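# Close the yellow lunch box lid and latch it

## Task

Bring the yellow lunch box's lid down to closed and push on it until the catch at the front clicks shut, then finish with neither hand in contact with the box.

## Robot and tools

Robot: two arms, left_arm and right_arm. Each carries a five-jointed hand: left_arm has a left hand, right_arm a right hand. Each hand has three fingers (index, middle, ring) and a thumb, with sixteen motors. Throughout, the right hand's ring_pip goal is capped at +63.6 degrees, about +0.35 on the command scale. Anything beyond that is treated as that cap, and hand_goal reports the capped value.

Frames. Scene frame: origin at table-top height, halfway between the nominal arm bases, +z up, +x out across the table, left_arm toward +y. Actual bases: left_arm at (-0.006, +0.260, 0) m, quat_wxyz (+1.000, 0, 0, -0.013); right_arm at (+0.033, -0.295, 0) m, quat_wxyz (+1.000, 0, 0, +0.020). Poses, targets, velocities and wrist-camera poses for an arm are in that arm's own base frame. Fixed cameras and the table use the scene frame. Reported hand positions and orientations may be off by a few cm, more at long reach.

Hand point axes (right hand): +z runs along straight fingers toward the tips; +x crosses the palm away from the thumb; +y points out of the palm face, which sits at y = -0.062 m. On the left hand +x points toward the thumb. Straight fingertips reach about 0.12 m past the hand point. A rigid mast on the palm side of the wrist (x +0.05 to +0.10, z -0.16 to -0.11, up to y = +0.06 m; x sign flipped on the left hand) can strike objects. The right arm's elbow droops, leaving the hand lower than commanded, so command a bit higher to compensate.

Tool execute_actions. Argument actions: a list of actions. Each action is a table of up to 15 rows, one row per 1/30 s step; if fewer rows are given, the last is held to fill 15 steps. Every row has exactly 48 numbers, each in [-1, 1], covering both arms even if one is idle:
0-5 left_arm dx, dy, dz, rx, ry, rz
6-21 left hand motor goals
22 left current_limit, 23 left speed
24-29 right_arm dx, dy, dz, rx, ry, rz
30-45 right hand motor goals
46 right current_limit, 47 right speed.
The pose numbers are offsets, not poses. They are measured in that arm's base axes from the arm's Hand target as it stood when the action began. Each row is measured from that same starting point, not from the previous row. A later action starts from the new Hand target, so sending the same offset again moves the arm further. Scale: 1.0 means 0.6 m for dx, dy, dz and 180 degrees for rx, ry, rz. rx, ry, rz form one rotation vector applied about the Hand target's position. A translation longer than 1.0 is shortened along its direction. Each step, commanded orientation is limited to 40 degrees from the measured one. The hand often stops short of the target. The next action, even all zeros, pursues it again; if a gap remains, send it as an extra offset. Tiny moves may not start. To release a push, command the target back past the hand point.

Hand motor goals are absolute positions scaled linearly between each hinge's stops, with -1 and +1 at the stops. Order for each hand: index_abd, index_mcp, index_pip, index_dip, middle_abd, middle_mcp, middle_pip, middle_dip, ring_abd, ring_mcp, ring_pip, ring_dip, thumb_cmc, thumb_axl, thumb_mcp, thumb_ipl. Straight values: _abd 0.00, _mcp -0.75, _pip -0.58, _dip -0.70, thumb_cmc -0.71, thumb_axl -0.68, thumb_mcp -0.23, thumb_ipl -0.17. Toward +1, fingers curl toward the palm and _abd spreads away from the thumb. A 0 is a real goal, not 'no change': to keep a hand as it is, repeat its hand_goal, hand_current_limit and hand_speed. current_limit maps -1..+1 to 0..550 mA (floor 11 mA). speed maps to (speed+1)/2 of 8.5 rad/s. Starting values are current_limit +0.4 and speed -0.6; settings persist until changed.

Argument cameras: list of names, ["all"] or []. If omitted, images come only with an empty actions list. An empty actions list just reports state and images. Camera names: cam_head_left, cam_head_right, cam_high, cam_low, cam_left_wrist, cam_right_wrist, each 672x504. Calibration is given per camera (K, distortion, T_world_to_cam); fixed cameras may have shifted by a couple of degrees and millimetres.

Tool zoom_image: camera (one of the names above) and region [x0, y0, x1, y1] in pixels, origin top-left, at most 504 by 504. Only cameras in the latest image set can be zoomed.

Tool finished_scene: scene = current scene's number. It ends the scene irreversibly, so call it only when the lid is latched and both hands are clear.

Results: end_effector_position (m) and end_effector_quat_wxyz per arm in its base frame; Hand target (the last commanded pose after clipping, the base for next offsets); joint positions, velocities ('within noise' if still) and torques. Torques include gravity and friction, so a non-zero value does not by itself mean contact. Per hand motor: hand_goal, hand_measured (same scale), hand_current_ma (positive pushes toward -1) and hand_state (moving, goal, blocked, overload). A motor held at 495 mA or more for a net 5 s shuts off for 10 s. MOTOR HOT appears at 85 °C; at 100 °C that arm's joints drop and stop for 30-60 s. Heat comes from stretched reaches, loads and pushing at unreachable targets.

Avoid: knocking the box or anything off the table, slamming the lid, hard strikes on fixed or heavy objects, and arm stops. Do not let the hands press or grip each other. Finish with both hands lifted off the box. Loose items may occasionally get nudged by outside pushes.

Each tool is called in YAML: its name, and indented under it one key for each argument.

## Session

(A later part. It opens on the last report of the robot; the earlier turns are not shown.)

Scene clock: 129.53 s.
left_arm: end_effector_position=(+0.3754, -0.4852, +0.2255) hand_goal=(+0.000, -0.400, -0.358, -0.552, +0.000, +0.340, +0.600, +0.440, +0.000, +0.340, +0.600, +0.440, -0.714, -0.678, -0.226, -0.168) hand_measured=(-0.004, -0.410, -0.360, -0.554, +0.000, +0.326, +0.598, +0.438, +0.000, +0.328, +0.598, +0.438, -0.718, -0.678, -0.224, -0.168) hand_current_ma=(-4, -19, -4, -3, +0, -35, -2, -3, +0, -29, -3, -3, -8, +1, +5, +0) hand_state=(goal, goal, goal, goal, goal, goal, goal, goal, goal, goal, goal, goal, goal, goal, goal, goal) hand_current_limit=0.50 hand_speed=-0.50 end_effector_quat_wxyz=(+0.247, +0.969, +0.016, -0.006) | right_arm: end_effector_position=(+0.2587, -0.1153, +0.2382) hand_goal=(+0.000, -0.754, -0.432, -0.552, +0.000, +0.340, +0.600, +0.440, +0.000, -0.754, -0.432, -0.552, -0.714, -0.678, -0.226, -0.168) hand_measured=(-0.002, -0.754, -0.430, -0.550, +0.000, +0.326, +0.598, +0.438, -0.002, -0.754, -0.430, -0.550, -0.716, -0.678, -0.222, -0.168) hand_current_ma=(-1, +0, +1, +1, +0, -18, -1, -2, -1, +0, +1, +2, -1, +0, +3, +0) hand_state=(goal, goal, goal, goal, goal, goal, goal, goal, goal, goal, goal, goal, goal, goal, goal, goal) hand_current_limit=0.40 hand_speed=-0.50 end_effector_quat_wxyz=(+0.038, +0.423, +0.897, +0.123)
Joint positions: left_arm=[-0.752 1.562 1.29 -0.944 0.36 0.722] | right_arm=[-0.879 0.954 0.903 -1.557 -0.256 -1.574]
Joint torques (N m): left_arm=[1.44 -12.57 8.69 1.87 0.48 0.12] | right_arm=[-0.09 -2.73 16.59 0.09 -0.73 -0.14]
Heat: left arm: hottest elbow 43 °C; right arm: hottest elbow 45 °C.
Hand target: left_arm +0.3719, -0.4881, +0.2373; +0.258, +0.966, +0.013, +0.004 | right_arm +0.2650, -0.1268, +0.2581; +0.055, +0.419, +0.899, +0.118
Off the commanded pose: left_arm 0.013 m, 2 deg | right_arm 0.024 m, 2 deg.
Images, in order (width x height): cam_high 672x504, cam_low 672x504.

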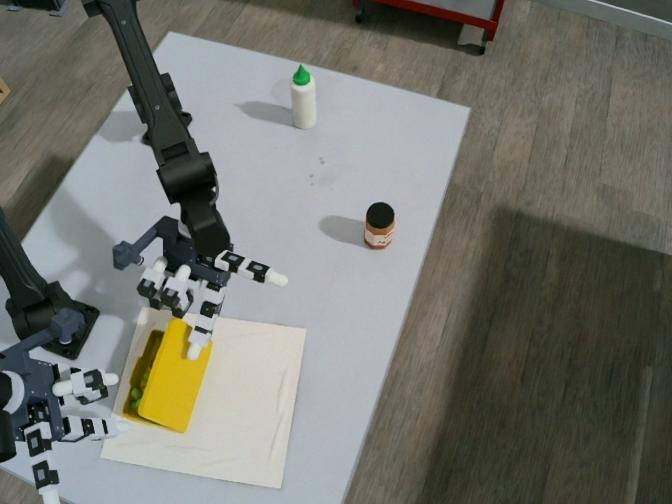

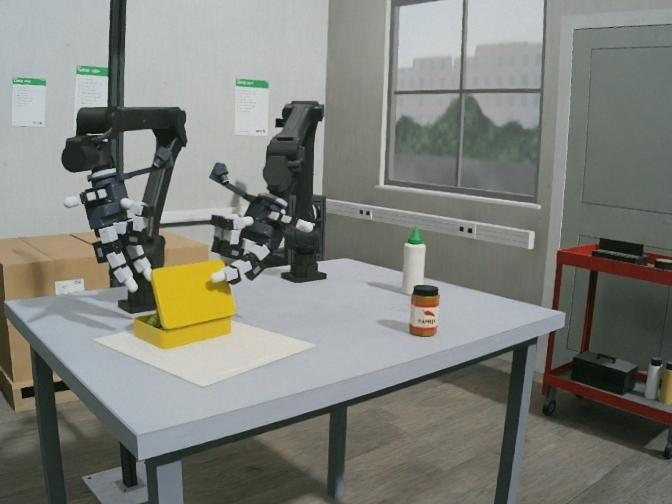

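execute_actions:
  actions:
    - [[-0.05,0,0.0,0,0,0,0,-0.4,-0.358,-0.551,0,0.34,0.6,0.44,0,0.34,0.6,0.44,-0.714,-0.678,-0.226,-0.168,0.4,-0.5,0.02,-0.1,0.01,0,0,0,0,-0.753,-0.431,-0.551,0,0.34,0.6,0.44,0,-0.753,-0.431,-0.551,-0.714,-0.678,-0.226,-0.168,0.4,-0.5]]
    - [[-0.05,0,-0.04,0,0,0,0,-0.4,-0.358,-0.551,0,0.34,0.6,0.44,0,0.34,0.6,0.44,-0.714,-0.678,-0.226,-0.168,0.4,-0.5,0.033,-0.097,0.01,0,0,0,0,-0.753,-0.431,-0.551,0,0.34,0.6,0.44,0,-0.753,-0.431,-0.551,-0.714,-0.678,-0.226,-0.168,0.4,-0.5]]
    - [[0,0,-0.065,0,0,0,0,-0.4,-0.358,-0.551,0,0.34,0.6,0.44,0,0.34,0.6,0.44,-0.714,-0.678,-0.226,-0.168,0.4,-0.5,0,0,0,0,0,0,0,-0.753,-0.431,-0.551,0,0.34,0.6,0.44,0,-0.753,-0.431,-0.551,-0.714,-0.678,-0.226,-0.168,0.4,-0.5]]
    - [[0,0,-0.065,0,0,0,0,-0.4,-0.358,-0.551,0,0.34,0.6,0.44,0,0.34,0.6,0.44,-0.714,-0.678,-0.226,-0.168,0.4,-0.5,0,0,0,0,0,0,0,-0.753,-0.431,-0.551,0,0.34,0.6,0.44,0,-0.753,-0.431,-0.551,-0.714,-0.678,-0.226,-0.168,0.4,-0.5]]
  cameras: ["cam_high", "cam_low"]

zoom_image:
  camera: "cam_high"
  region: [70, 280, 310, 460]

zoom_image:
  camera: "cam_low"
  region: [90, 240, 330, 400]

Scene clock: 146.87 s.
left_arm: end_effector_position=(+0.3142, -0.4876, +0.1551) hand_goal=(+0.000, -0.400, -0.358, -0.552, +0.000, +0.340, +0.600, +0.440, +0.000, +0.340, +0.600, +0.440, -0.714, -0.678, -0.226, -0.168) hand_measured=(+0.008, -0.364, -0.342, -0.554, +0.000, +0.326, +0.598, +0.438, +0.000, +0.328, +0.598, +0.438, -0.718, -0.678, -0.224, -0.168) hand_current_ma=(+13, +109, +36, -3, +0, -35, -2, -3, +0, -29, -3, -3, -8, +1, +6, +0) hand_state=(goal, blocked, goal, goal, goal, goal, goal, goal, goal, goal, goal, goal, goal, goal, goal, goal) hand_current_limit=0.40 hand_speed=-0.50 end_effector_quat_wxyz=(+0.269, +0.963, +0.008, +0.013) | right_arm: end_effector_position=(+0.2904, -0.2319, +0.2529) hand_goal=(+0.000, -0.754, -0.432, -0.552, +0.000, +0.340, +0.600, +0.440, +0.000, -0.754, -0.432, -0.552, -0.714, -0.678, -0.226, -0.168) hand_measured=(-0.002, -0.756, -0.430, -0.550, +0.000, +0.326, +0.598, +0.438, -0.002, -0.754, -0.430, -0.550, -0.716, -0.678, -0.222, -0.168) hand_current_ma=(-1, -1, +1, +1, +0, -18, -1, -2, -1, +0, +1, +2, -1, +0, +3, +0) hand_state=(goal, goal, goal, goal, goal, goal, goal, goal, goal, goal, goal, goal, goal, goal, goal, goal) hand_current_limit=0.40 hand_speed=-0.50 end_effector_quat_wxyz=(+0.038, +0.426, +0.895, +0.128)
Joint positions: left_arm=[-0.85 1.513 1.003 -0.615 0.325 0.63] | right_arm=[-1.026 1.275 1.17 -1.545 -0.256 -1.719]
Joint torques (N m): left_arm=[1.73 -7.36 7.43 1.89 0.28 0.11] | right_arm=[0.5 -6.59 16.53 0.08 -0.63 -0.15]
Heat: left arm: hottest elbow 42 °C; right arm: hottest elbow 48 °C.
Hand target: left_arm +0.3120, -0.4879, +0.1353; +0.258, +0.966, +0.013, +0.004 | right_arm +0.2968, -0.2451, +0.2702; +0.056, +0.419, +0.899, +0.118
Off the commanded pose: left_arm 0.020 m, 2 deg | right_arm 0.023 m, 2 deg.
Images, in order (width x height): cam_high 672x504, cam_low 672x504.

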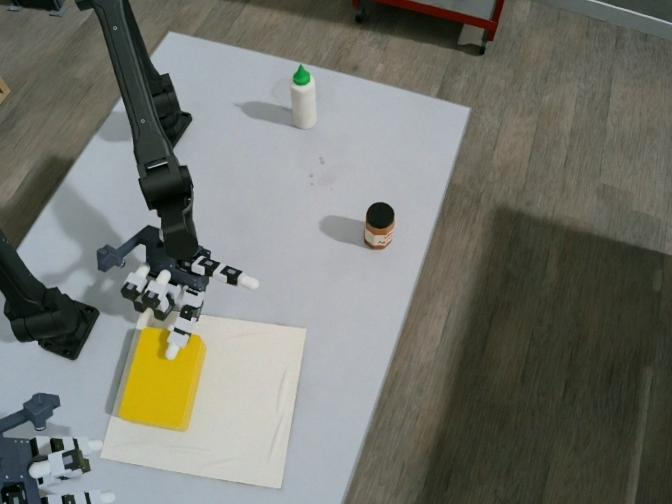

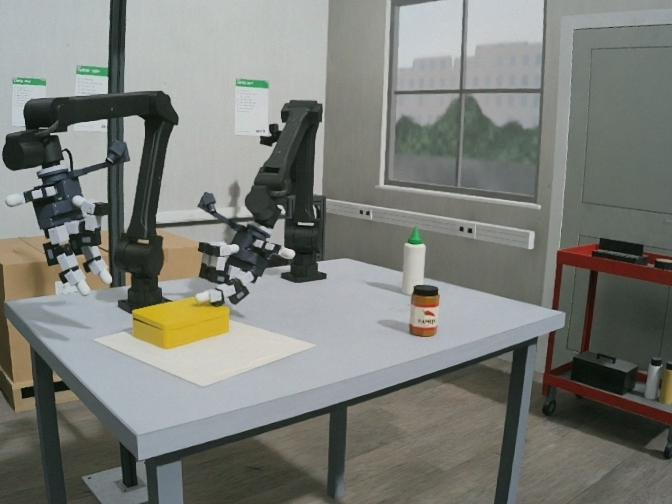

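Scaled by 2.100 from the camera's 672x504 image, which has a finer 960x720 frame.

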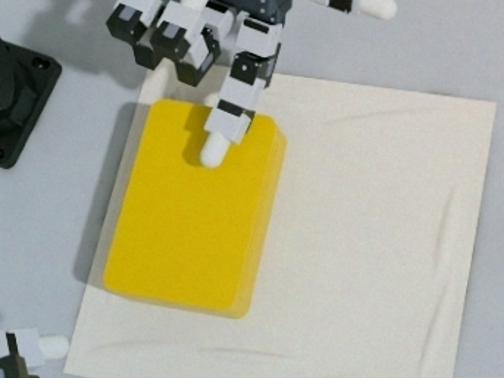

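Scaled by 2.100 from the camera's 672x504 image, which has a finer 960x720 frame.

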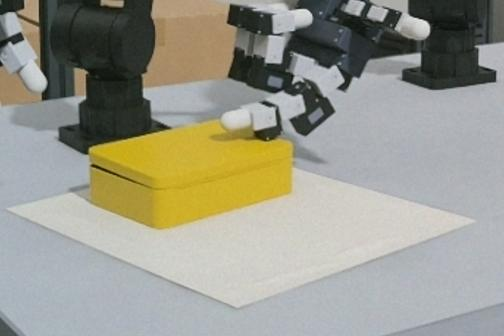

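execute_actions:
  actions:
    - [[0,0,0.08,0,0,0,0,-0.1,0.1,-0.2,0,0.4,0.6,0.44,0,0.4,0.6,0.44,-0.714,-0.678,-0.226,-0.168,0.4,-0.3,0.04,-0.08,0,0,0,0,0,-0.753,-0.431,-0.551,0,0.34,0.6,0.44,0,-0.753,-0.431,-0.551,-0.714,-0.678,-0.226,-0.168,0.4,-0.5]]
    - [[0.0014,-0.0277,0.03,0.0224,0.0311,0.1138,0,0.3,0.5,0.3,0,0.43,0.6,0.44,0,0.43,0.6,0.44,-0.714,-0.678,-0.226,-0.168,0.4,-0.3,0.04,-0.08,0,0,0,0,0,-0.753,-0.431,-0.551,0,0.34,0.6,0.44,0,-0.753,-0.431,-0.551,-0.714,-0.678,-0.226,-0.168,0.4,-0.5]]
    - [[0.0014,-0.0277,0,0.0224,0.0311,0.1138,0,0.43,0.6,0.44,0,0.43,0.6,0.44,0,0.43,0.6,0.44,-0.714,-0.678,-0.226,-0.168,0.4,-0.3,0,0,0,0,0,0,0,-0.753,-0.431,-0.551,0,0.34,0.6,0.44,0,-0.753,-0.431,-0.551,-0.714,-0.678,-0.226,-0.168,0.4,-0.5]]
    - [[0.0014,-0.0277,0,0.0224,0.0311,0.1138,0,0.43,0.6,0.44,0,0.43,0.6,0.44,0,0.43,0.6,0.44,-0.714,-0.678,-0.226,-0.168,0.4,-0.3,0,0,0,0,0,0,0,-0.753,-0.431,-0.551,0,0.34,0.6,0.44,0,-0.753,-0.431,-0.551,-0.714,-0.678,-0.226,-0.168,0.4,-0.5]]
    - [[0.0014,-0.0277,0,0.0224,0.0311,0.1138,0,0.43,0.6,0.44,0,0.43,0.6,0.44,0,0.43,0.6,0.44,-0.714,-0.678,-0.226,-0.168,0.4,-0.3,0,0,0,0,0,0,0,-0.753,-0.431,-0.551,0,0.34,0.6,0.44,0,-0.753,-0.431,-0.551,-0.714,-0.678,-0.226,-0.168,0.4,-0.5]]
    - [[0.0014,-0.0277,0,0.0224,0.0311,0.1138,0,0.43,0.6,0.44,0,0.43,0.6,0.44,0,0.43,0.6,0.44,-0.714,-0.678,-0.226,-0.168,0.4,-0.3,0,0,0,0,0,0,0,-0.753,-0.431,-0.551,0,0.34,0.6,0.44,0,-0.753,-0.431,-0.551,-0.714,-0.678,-0.226,-0.168,0.4,-0.5]]
    - [[0,0,-0.08,0,0,0,0,0.43,0.6,0.44,0,0.43,0.6,0.44,0,0.43,0.6,0.44,-0.714,-0.678,-0.226,-0.168,0.4,-0.3,0,0,0,0,0,0,0,-0.753,-0.431,-0.551,0,0.34,0.6,0.44,0,-0.753,-0.431,-0.551,-0.714,-0.678,-0.226,-0.168,0.4,-0.5]]
  cameras: ["cam_high", "cam_low"]

zoom_image:
  camera: "cam_high"
  region: [70, 280, 310, 460]

zoom_image:
  camera: "cam_low"
  region: [110, 270, 250, 370]

Scene clock: 181.77 s.
left_arm: end_effector_position=(+0.3139, -0.5695, +0.1590) hand_goal=(+0.000, +0.430, +0.600, +0.440, +0.000, +0.430, +0.600, +0.440, +0.000, +0.430, +0.600, +0.440, -0.714, -0.678, -0.226, -0.168) hand_measured=(+0.002, +0.414, +0.598, +0.438, +0.000, +0.412, +0.598, +0.438, +0.000, +0.414, +0.598, +0.438, -0.716, -0.678, -0.222, -0.168) hand_current_ma=(+2, -40, -3, -3, +0, -44, -2, -3, +0, -41, -3, -3, -3, +1, +6, +0) hand_state=(goal, goal, goal, goal, goal, goal, goal, goal, goal, goal, goal, goal, goal, goal, goal, goal) hand_current_limit=0.40 hand_speed=-0.30 end_effector_quat_wxyz=(-0.001, +0.602, +0.798, +0.002) | right_arm: end_effector_position=(+0.3412, -0.3264, +0.2557) hand_goal=(+0.000, -0.754, -0.432, -0.552, +0.000, +0.340, +0.600, +0.440, +0.000, -0.754, -0.432, -0.552, -0.714, -0.678, -0.226, -0.168) hand_measured=(-0.002, -0.756, -0.430, -0.550, +0.000, +0.326, +0.598, +0.438, -0.002, -0.754, -0.430, -0.550, -0.716, -0.678, -0.222, -0.168) hand_current_ma=(-1, -1, +1, +1, +0, -18, -1, -2, -1, +0, +1, +2, -1, +0, +3, +0) hand_state=(goal, goal, goal, goal, goal, goal, goal, goal, goal, goal, goal, goal, goal, goal, goal, goal) hand_current_limit=0.40 hand_speed=-0.50 end_effector_quat_wxyz=(+0.041, +0.423, +0.896, +0.127)
Joint positions: left_arm=[-1.201 2.124 2.096 -1.547 -0.003 -1.479] | right_arm=[-1.038 1.552 1.46 -1.555 -0.256 -1.737]
Joint torques (N m): left_arm=[2.43 -17.08 8.65 0.68 -0.15 0.06] | right_arm=[0.15 -9.99 16.51 -0.06 -0.6 -0.16]
Heat: left arm: hottest elbow 41 °C; right arm: hottest elbow 50 °C.
Hand target: left_arm +0.3162, -0.5711, +0.1532; +0.000, +0.597, +0.802, +0.000 | right_arm +0.3448, -0.3411, +0.2701; +0.055, +0.419, +0.899, +0.118
Off the commanded pose: left_arm 0.006 m, 1 deg | right_arm 0.021 m, 2 deg.
Images, in order (width x height): cam_high 672x504, cam_low 672x504.

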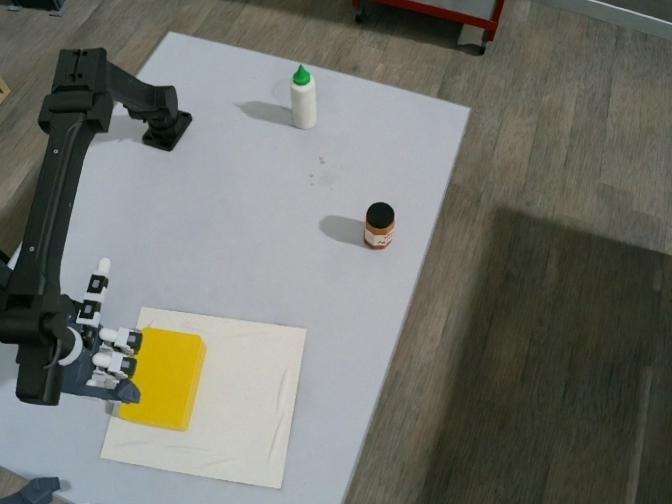

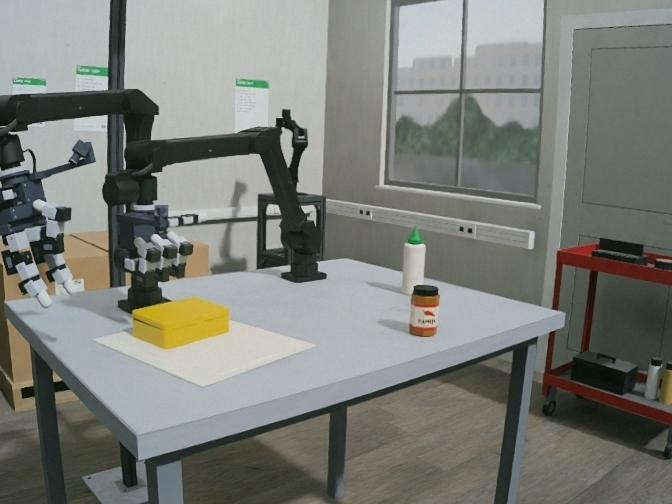

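Scaled by 2.100 from the camera's 672x504 image, which has a finer 960x720 frame.

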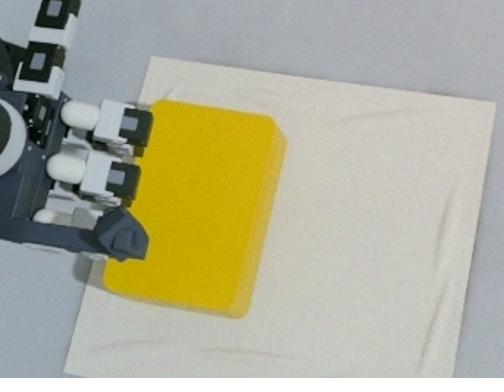

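Scaled by 3.600 from the camera's 672x504 image, which has a finer 960x720 frame.

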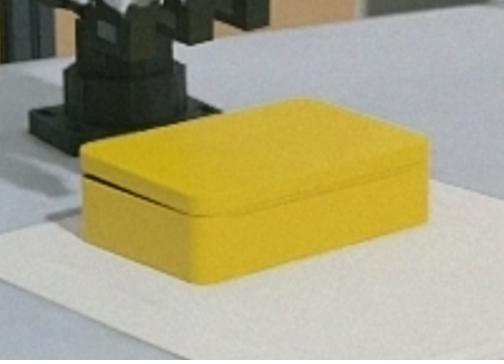

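execute_actions:
  actions:
    - [[0,0,-0.08,0,0,0,0,0.43,0.6,0.44,0,0.43,0.6,0.44,0,0.43,0.6,0.44,-0.714,-0.678,-0.226,-0.168,0.4,-0.3,0,0,0,0,0,0,0,-0.753,-0.431,-0.551,0,0.34,0.6,0.44,0,-0.753,-0.431,-0.551,-0.714,-0.678,-0.226,-0.168,0.4,-0.5]]
    - [[0,0,-0.08,0,0,0,0,0.43,0.6,0.44,0,0.43,0.6,0.44,0,0.43,0.6,0.44,-0.714,-0.678,-0.226,-0.168,0.4,-0.3,0,0,0,0,0,0,0,-0.753,-0.431,-0.551,0,0.34,0.6,0.44,0,-0.753,-0.431,-0.551,-0.714,-0.678,-0.226,-0.168,0.4,-0.5]]
    - [[0,0,-0.06,0,0,0,0,0.43,0.6,0.44,0,0.43,0.6,0.44,0,0.43,0.6,0.44,-0.714,-0.678,-0.226,-0.168,0.4,-0.3,0,0,0,0,0,0,0,-0.753,-0.431,-0.551,0,0.34,0.6,0.44,0,-0.753,-0.431,-0.551,-0.714,-0.678,-0.226,-0.168,0.4,-0.5]]
    - [[0,0,-0.05,0,0,0,0,0.43,0.6,0.44,0,0.43,0.6,0.44,0,0.43,0.6,0.44,-0.714,-0.678,-0.226,-0.168,0.4,-0.3,0,0,0,0,0,0,0,-0.753,-0.431,-0.551,0,0.34,0.6,0.44,0,-0.753,-0.431,-0.551,-0.714,-0.678,-0.226,-0.168,0.4,-0.5]]
  cameras: ["cam_high", "cam_low"]

zoom_image:
  camera: "cam_low"
  region: [110, 270, 250, 370]

Scene clock: 195.83 s.
left_arm: end_effector_position=(+0.3129, -0.5706, +0.0875) hand_goal=(+0.000, +0.430, +0.600, +0.440, +0.000, +0.430, +0.600, +0.440, +0.000, +0.430, +0.600, +0.440, -0.714, -0.678, -0.226, -0.168) hand_measured=(+0.002, +0.464, +0.552, +0.466, +0.000, +0.426, +0.584, +0.446, +0.000, +0.422, +0.590, +0.440, -0.716, -0.678, -0.222, -0.168) hand_current_ma=(+2, +101, -148, +68, +0, -5, -34, +12, +0, -16, -22, +1, -2, +1, +8, +0) hand_state=(goal, blocked, blocked, blocked, goal, goal, goal, goal, goal, goal, goal, goal, goal, goal, goal, goal) hand_current_limit=0.40 hand_speed=-0.30 end_effector_quat_wxyz=(+0.043, +0.590, +0.806, -0.019) | right_arm: end_effector_position=(+0.3412, -0.3264, +0.2557) hand_goal=(+0.000, -0.754, -0.432, -0.552, +0.000, +0.340, +0.600, +0.440, +0.000, -0.754, -0.432, -0.552, -0.714, -0.678, -0.226, -0.168) hand_measured=(-0.002, -0.756, -0.430, -0.550, +0.000, +0.326, +0.598, +0.438, -0.002, -0.754, -0.430, -0.550, -0.716, -0.678, -0.222, -0.168) hand_current_ma=(-1, -1, +1, +1, +0, -18, -1, -2, -1, +0, +1, +2, -1, +0, +3, +0) hand_state=(goal, goal, goal, goal, goal, goal, goal, goal, goal, goal, goal, goal, goal, goal, goal, goal) hand_current_limit=0.40 hand_speed=-0.50 end_effector_quat_wxyz=(+0.041, +0.423, +0.896, +0.127)
Joint positions: left_arm=[-1.205 2.09 1.848 -1.236 -0.016 -1.513] | right_arm=[-1.038 1.552 1.46 -1.555 -0.256 -1.737]
Joint torques (N m): left_arm=[2.73 -7.94 4.31 3.04 0.44 0.38] | right_arm=[0.15 -9.99 16.5 -0.08 -0.6 -0.15]
Motor temperatures (°C): left_arm=[23 33 40 22 24 23] | right_arm=[23 27 53 27 25 22]
Heat: left arm: hottest elbow 40 °C; right arm: hottest elbow 53 °C.
Hand target: left_arm +0.3162, -0.5711, -0.0086; +0.000, +0.597, +0.802, +0.000 | right_arm +0.3448, -0.3411, +0.2701; +0.055, +0.419, +0.899, +0.118
Off the commanded pose: left_arm 0.096 m, 6 deg | right_arm 0.021 m, 2 deg.
Images, in order (width x height): cam_high 672x504, cam_low 672x504.

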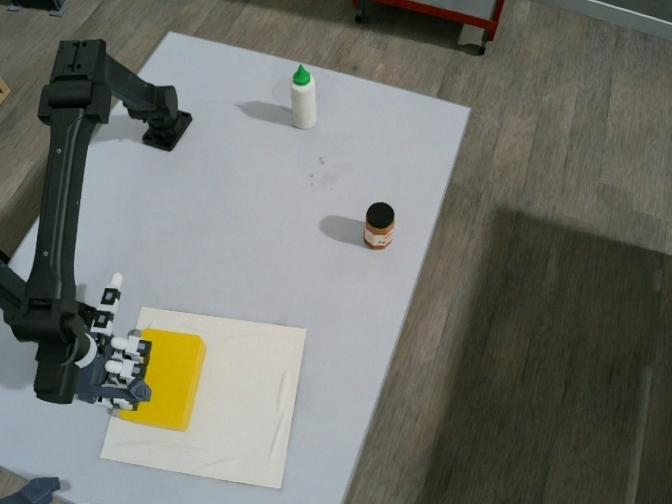

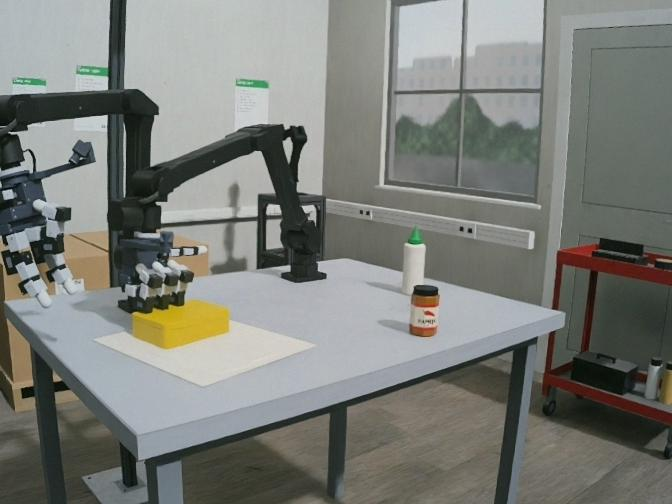

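Scaled by 3.600 from the camera's 672x504 image, which has a finer 960x720 frame.

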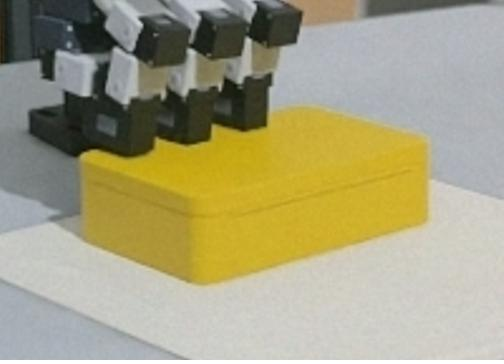

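execute_actions:
  actions:
    - [[0,0,-0.04,0,0,0,0,0.43,0.6,0.44,0,0.43,0.6,0.44,0,0.43,0.6,0.44,-0.714,-0.678,-0.226,-0.168,0.4,-0.3,0,0,0,0,0,0,0,-0.753,-0.431,-0.551,0,0.34,0.6,0.44,0,-0.753,-0.431,-0.551,-0.714,-0.678,-0.226,-0.168,0.4,-0.5]]
    - [[0,0,0.1,0,0,0,0,0.43,0.6,0.44,0,0.43,0.6,0.44,0,0.43,0.6,0.44,-0.714,-0.678,-0.226,-0.168,0.4,-0.3,0,0,0,0,0,0,0,-0.753,-0.431,-0.551,0,0.34,0.6,0.44,0,-0.753,-0.431,-0.551,-0.714,-0.678,-0.226,-0.168,0.4,-0.5]]
    - [[0,0,0.1,0,0,0,0,0.43,0.6,0.44,0,0.43,0.6,0.44,0,0.43,0.6,0.44,-0.714,-0.678,-0.226,-0.168,0.4,-0.3,0,0,0,0,0,0,0,-0.753,-0.431,-0.551,0,0.34,0.6,0.44,0,-0.753,-0.431,-0.551,-0.714,-0.678,-0.226,-0.168,0.4,-0.5]]
    - [[0,0,0.1,0,0,0,0,0.43,0.6,0.44,0,0.43,0.6,0.44,0,0.43,0.6,0.44,-0.714,-0.678,-0.226,-0.168,0.4,-0.3,0,0,0,0,0,0,0,-0.753,-0.431,-0.551,0,0.34,0.6,0.44,0,-0.753,-0.431,-0.551,-0.714,-0.678,-0.226,-0.168,0.4,-0.5]]
    - [[0,0.05,0.07,0,0,0,0,0.43,0.6,0.44,0,0.43,0.6,0.44,0,0.43,0.6,0.44,-0.714,-0.678,-0.226,-0.168,0.4,-0.3,0,0,0,0,0,0,0,-0.753,-0.431,-0.551,0,0.34,0.6,0.44,0,-0.753,-0.431,-0.551,-0.714,-0.678,-0.226,-0.168,0.4,-0.5]]
  cameras: ["cam_low", "cam_high"]

zoom_image:
  camera: "cam_low"
  region: [110, 270, 250, 370]

Scene clock: 207.87 s.
left_arm: end_effector_position=(+0.3130, -0.5422, +0.1774) hand_goal=(+0.000, +0.430, +0.600, +0.440, +0.000, +0.430, +0.600, +0.440, +0.000, +0.430, +0.600, +0.440, -0.714, -0.678, -0.226, -0.168) hand_measured=(+0.002, +0.422, +0.590, +0.438, +0.000, +0.422, +0.590, +0.442, +0.000, +0.422, +0.590, +0.440, -0.716, -0.678, -0.222, -0.168) hand_current_ma=(+2, -15, -20, -4, +0, -18, -19, +2, +0, -15, -22, +1, -2, +1, +8, +0) hand_state=(goal, goal, goal, goal, goal, goal, goal, goal, goal, goal, goal, goal, goal, goal, goal, goal) hand_current_limit=0.40 hand_speed=-0.30 end_effector_quat_wxyz=(-0.005, +0.596, +0.803, +0.005) | right_arm: end_effector_position=(+0.3412, -0.3264, +0.2557) hand_goal=(+0.000, -0.754, -0.432, -0.552, +0.000, +0.340, +0.600, +0.440, +0.000, -0.754, -0.432, -0.552, -0.714, -0.678, -0.226, -0.168) hand_measured=(-0.002, -0.756, -0.430, -0.550, +0.000, +0.326, +0.598, +0.438, -0.002, -0.754, -0.430, -0.550, -0.716, -0.678, -0.222, -0.168) hand_current_ma=(-1, -1, +1, +1, +0, -18, -1, -2, -1, +0, +1, +2, -1, +0, +3, +0) hand_state=(goal, goal, goal, goal, goal, goal, goal, goal, goal, goal, goal, goal, goal, goal, goal, goal) hand_current_limit=0.40 hand_speed=-0.50 end_effector_quat_wxyz=(+0.041, +0.423, +0.896, +0.127)
Joint positions: left_arm=[-1.186 2.049 2.019 -1.555 -0.003 -1.479] | right_arm=[-1.038 1.552 1.46 -1.555 -0.256 -1.737]
Joint torques (N m): left_arm=[2.49 -17.2 9.76 -0.43 -0.15 0.24] | right_arm=[0.15 -9.99 16.5 -0.06 -0.6 -0.16]
Motor temperatures (°C): left_arm=[23 33 39 22 24 23] | right_arm=[23 27 55 27 25 22]
Heat: left arm: hottest elbow 39 °C; right arm: hottest elbow 55 °C.
Hand target: left_arm +0.3161, -0.5412, +0.1893; +0.000, +0.597, +0.802, +0.000 | right_arm +0.3448, -0.3411, +0.2701; +0.055, +0.419, +0.899, +0.118
Off the commanded pose: left_arm 0.013 m, 1 deg | right_arm 0.021 m, 2 deg.
Images, in order (width x height): cam_high 672x504, cam_low 672x504.

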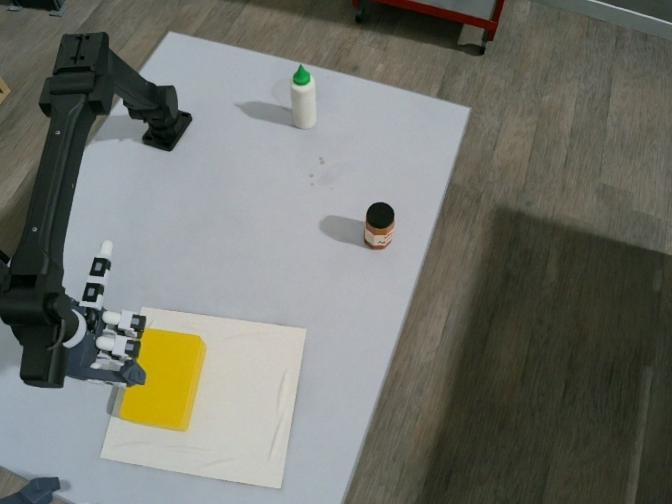

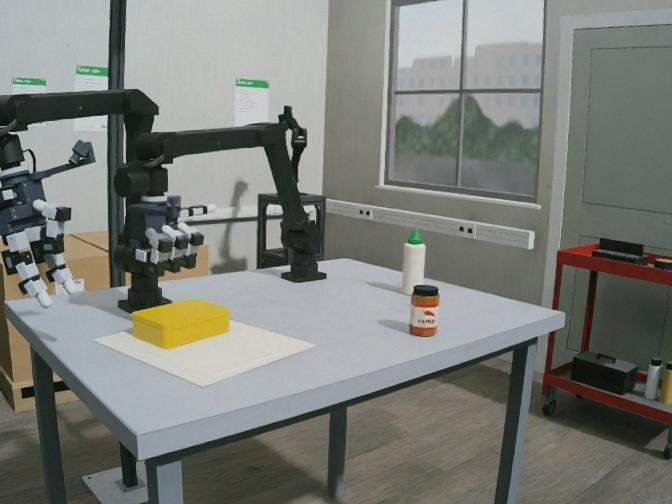

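Scaled by 3.600 from the camera's 672x504 image, which has a finer 960x720 frame.

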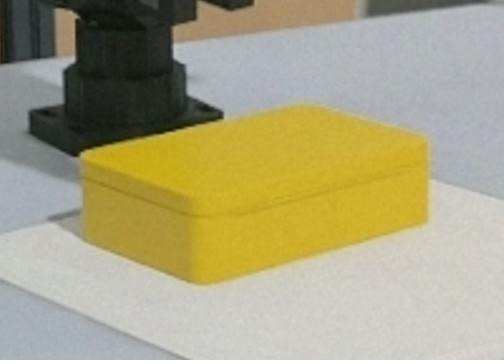

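finished_scene:
  scene: 2

The scene is finished: the task was done.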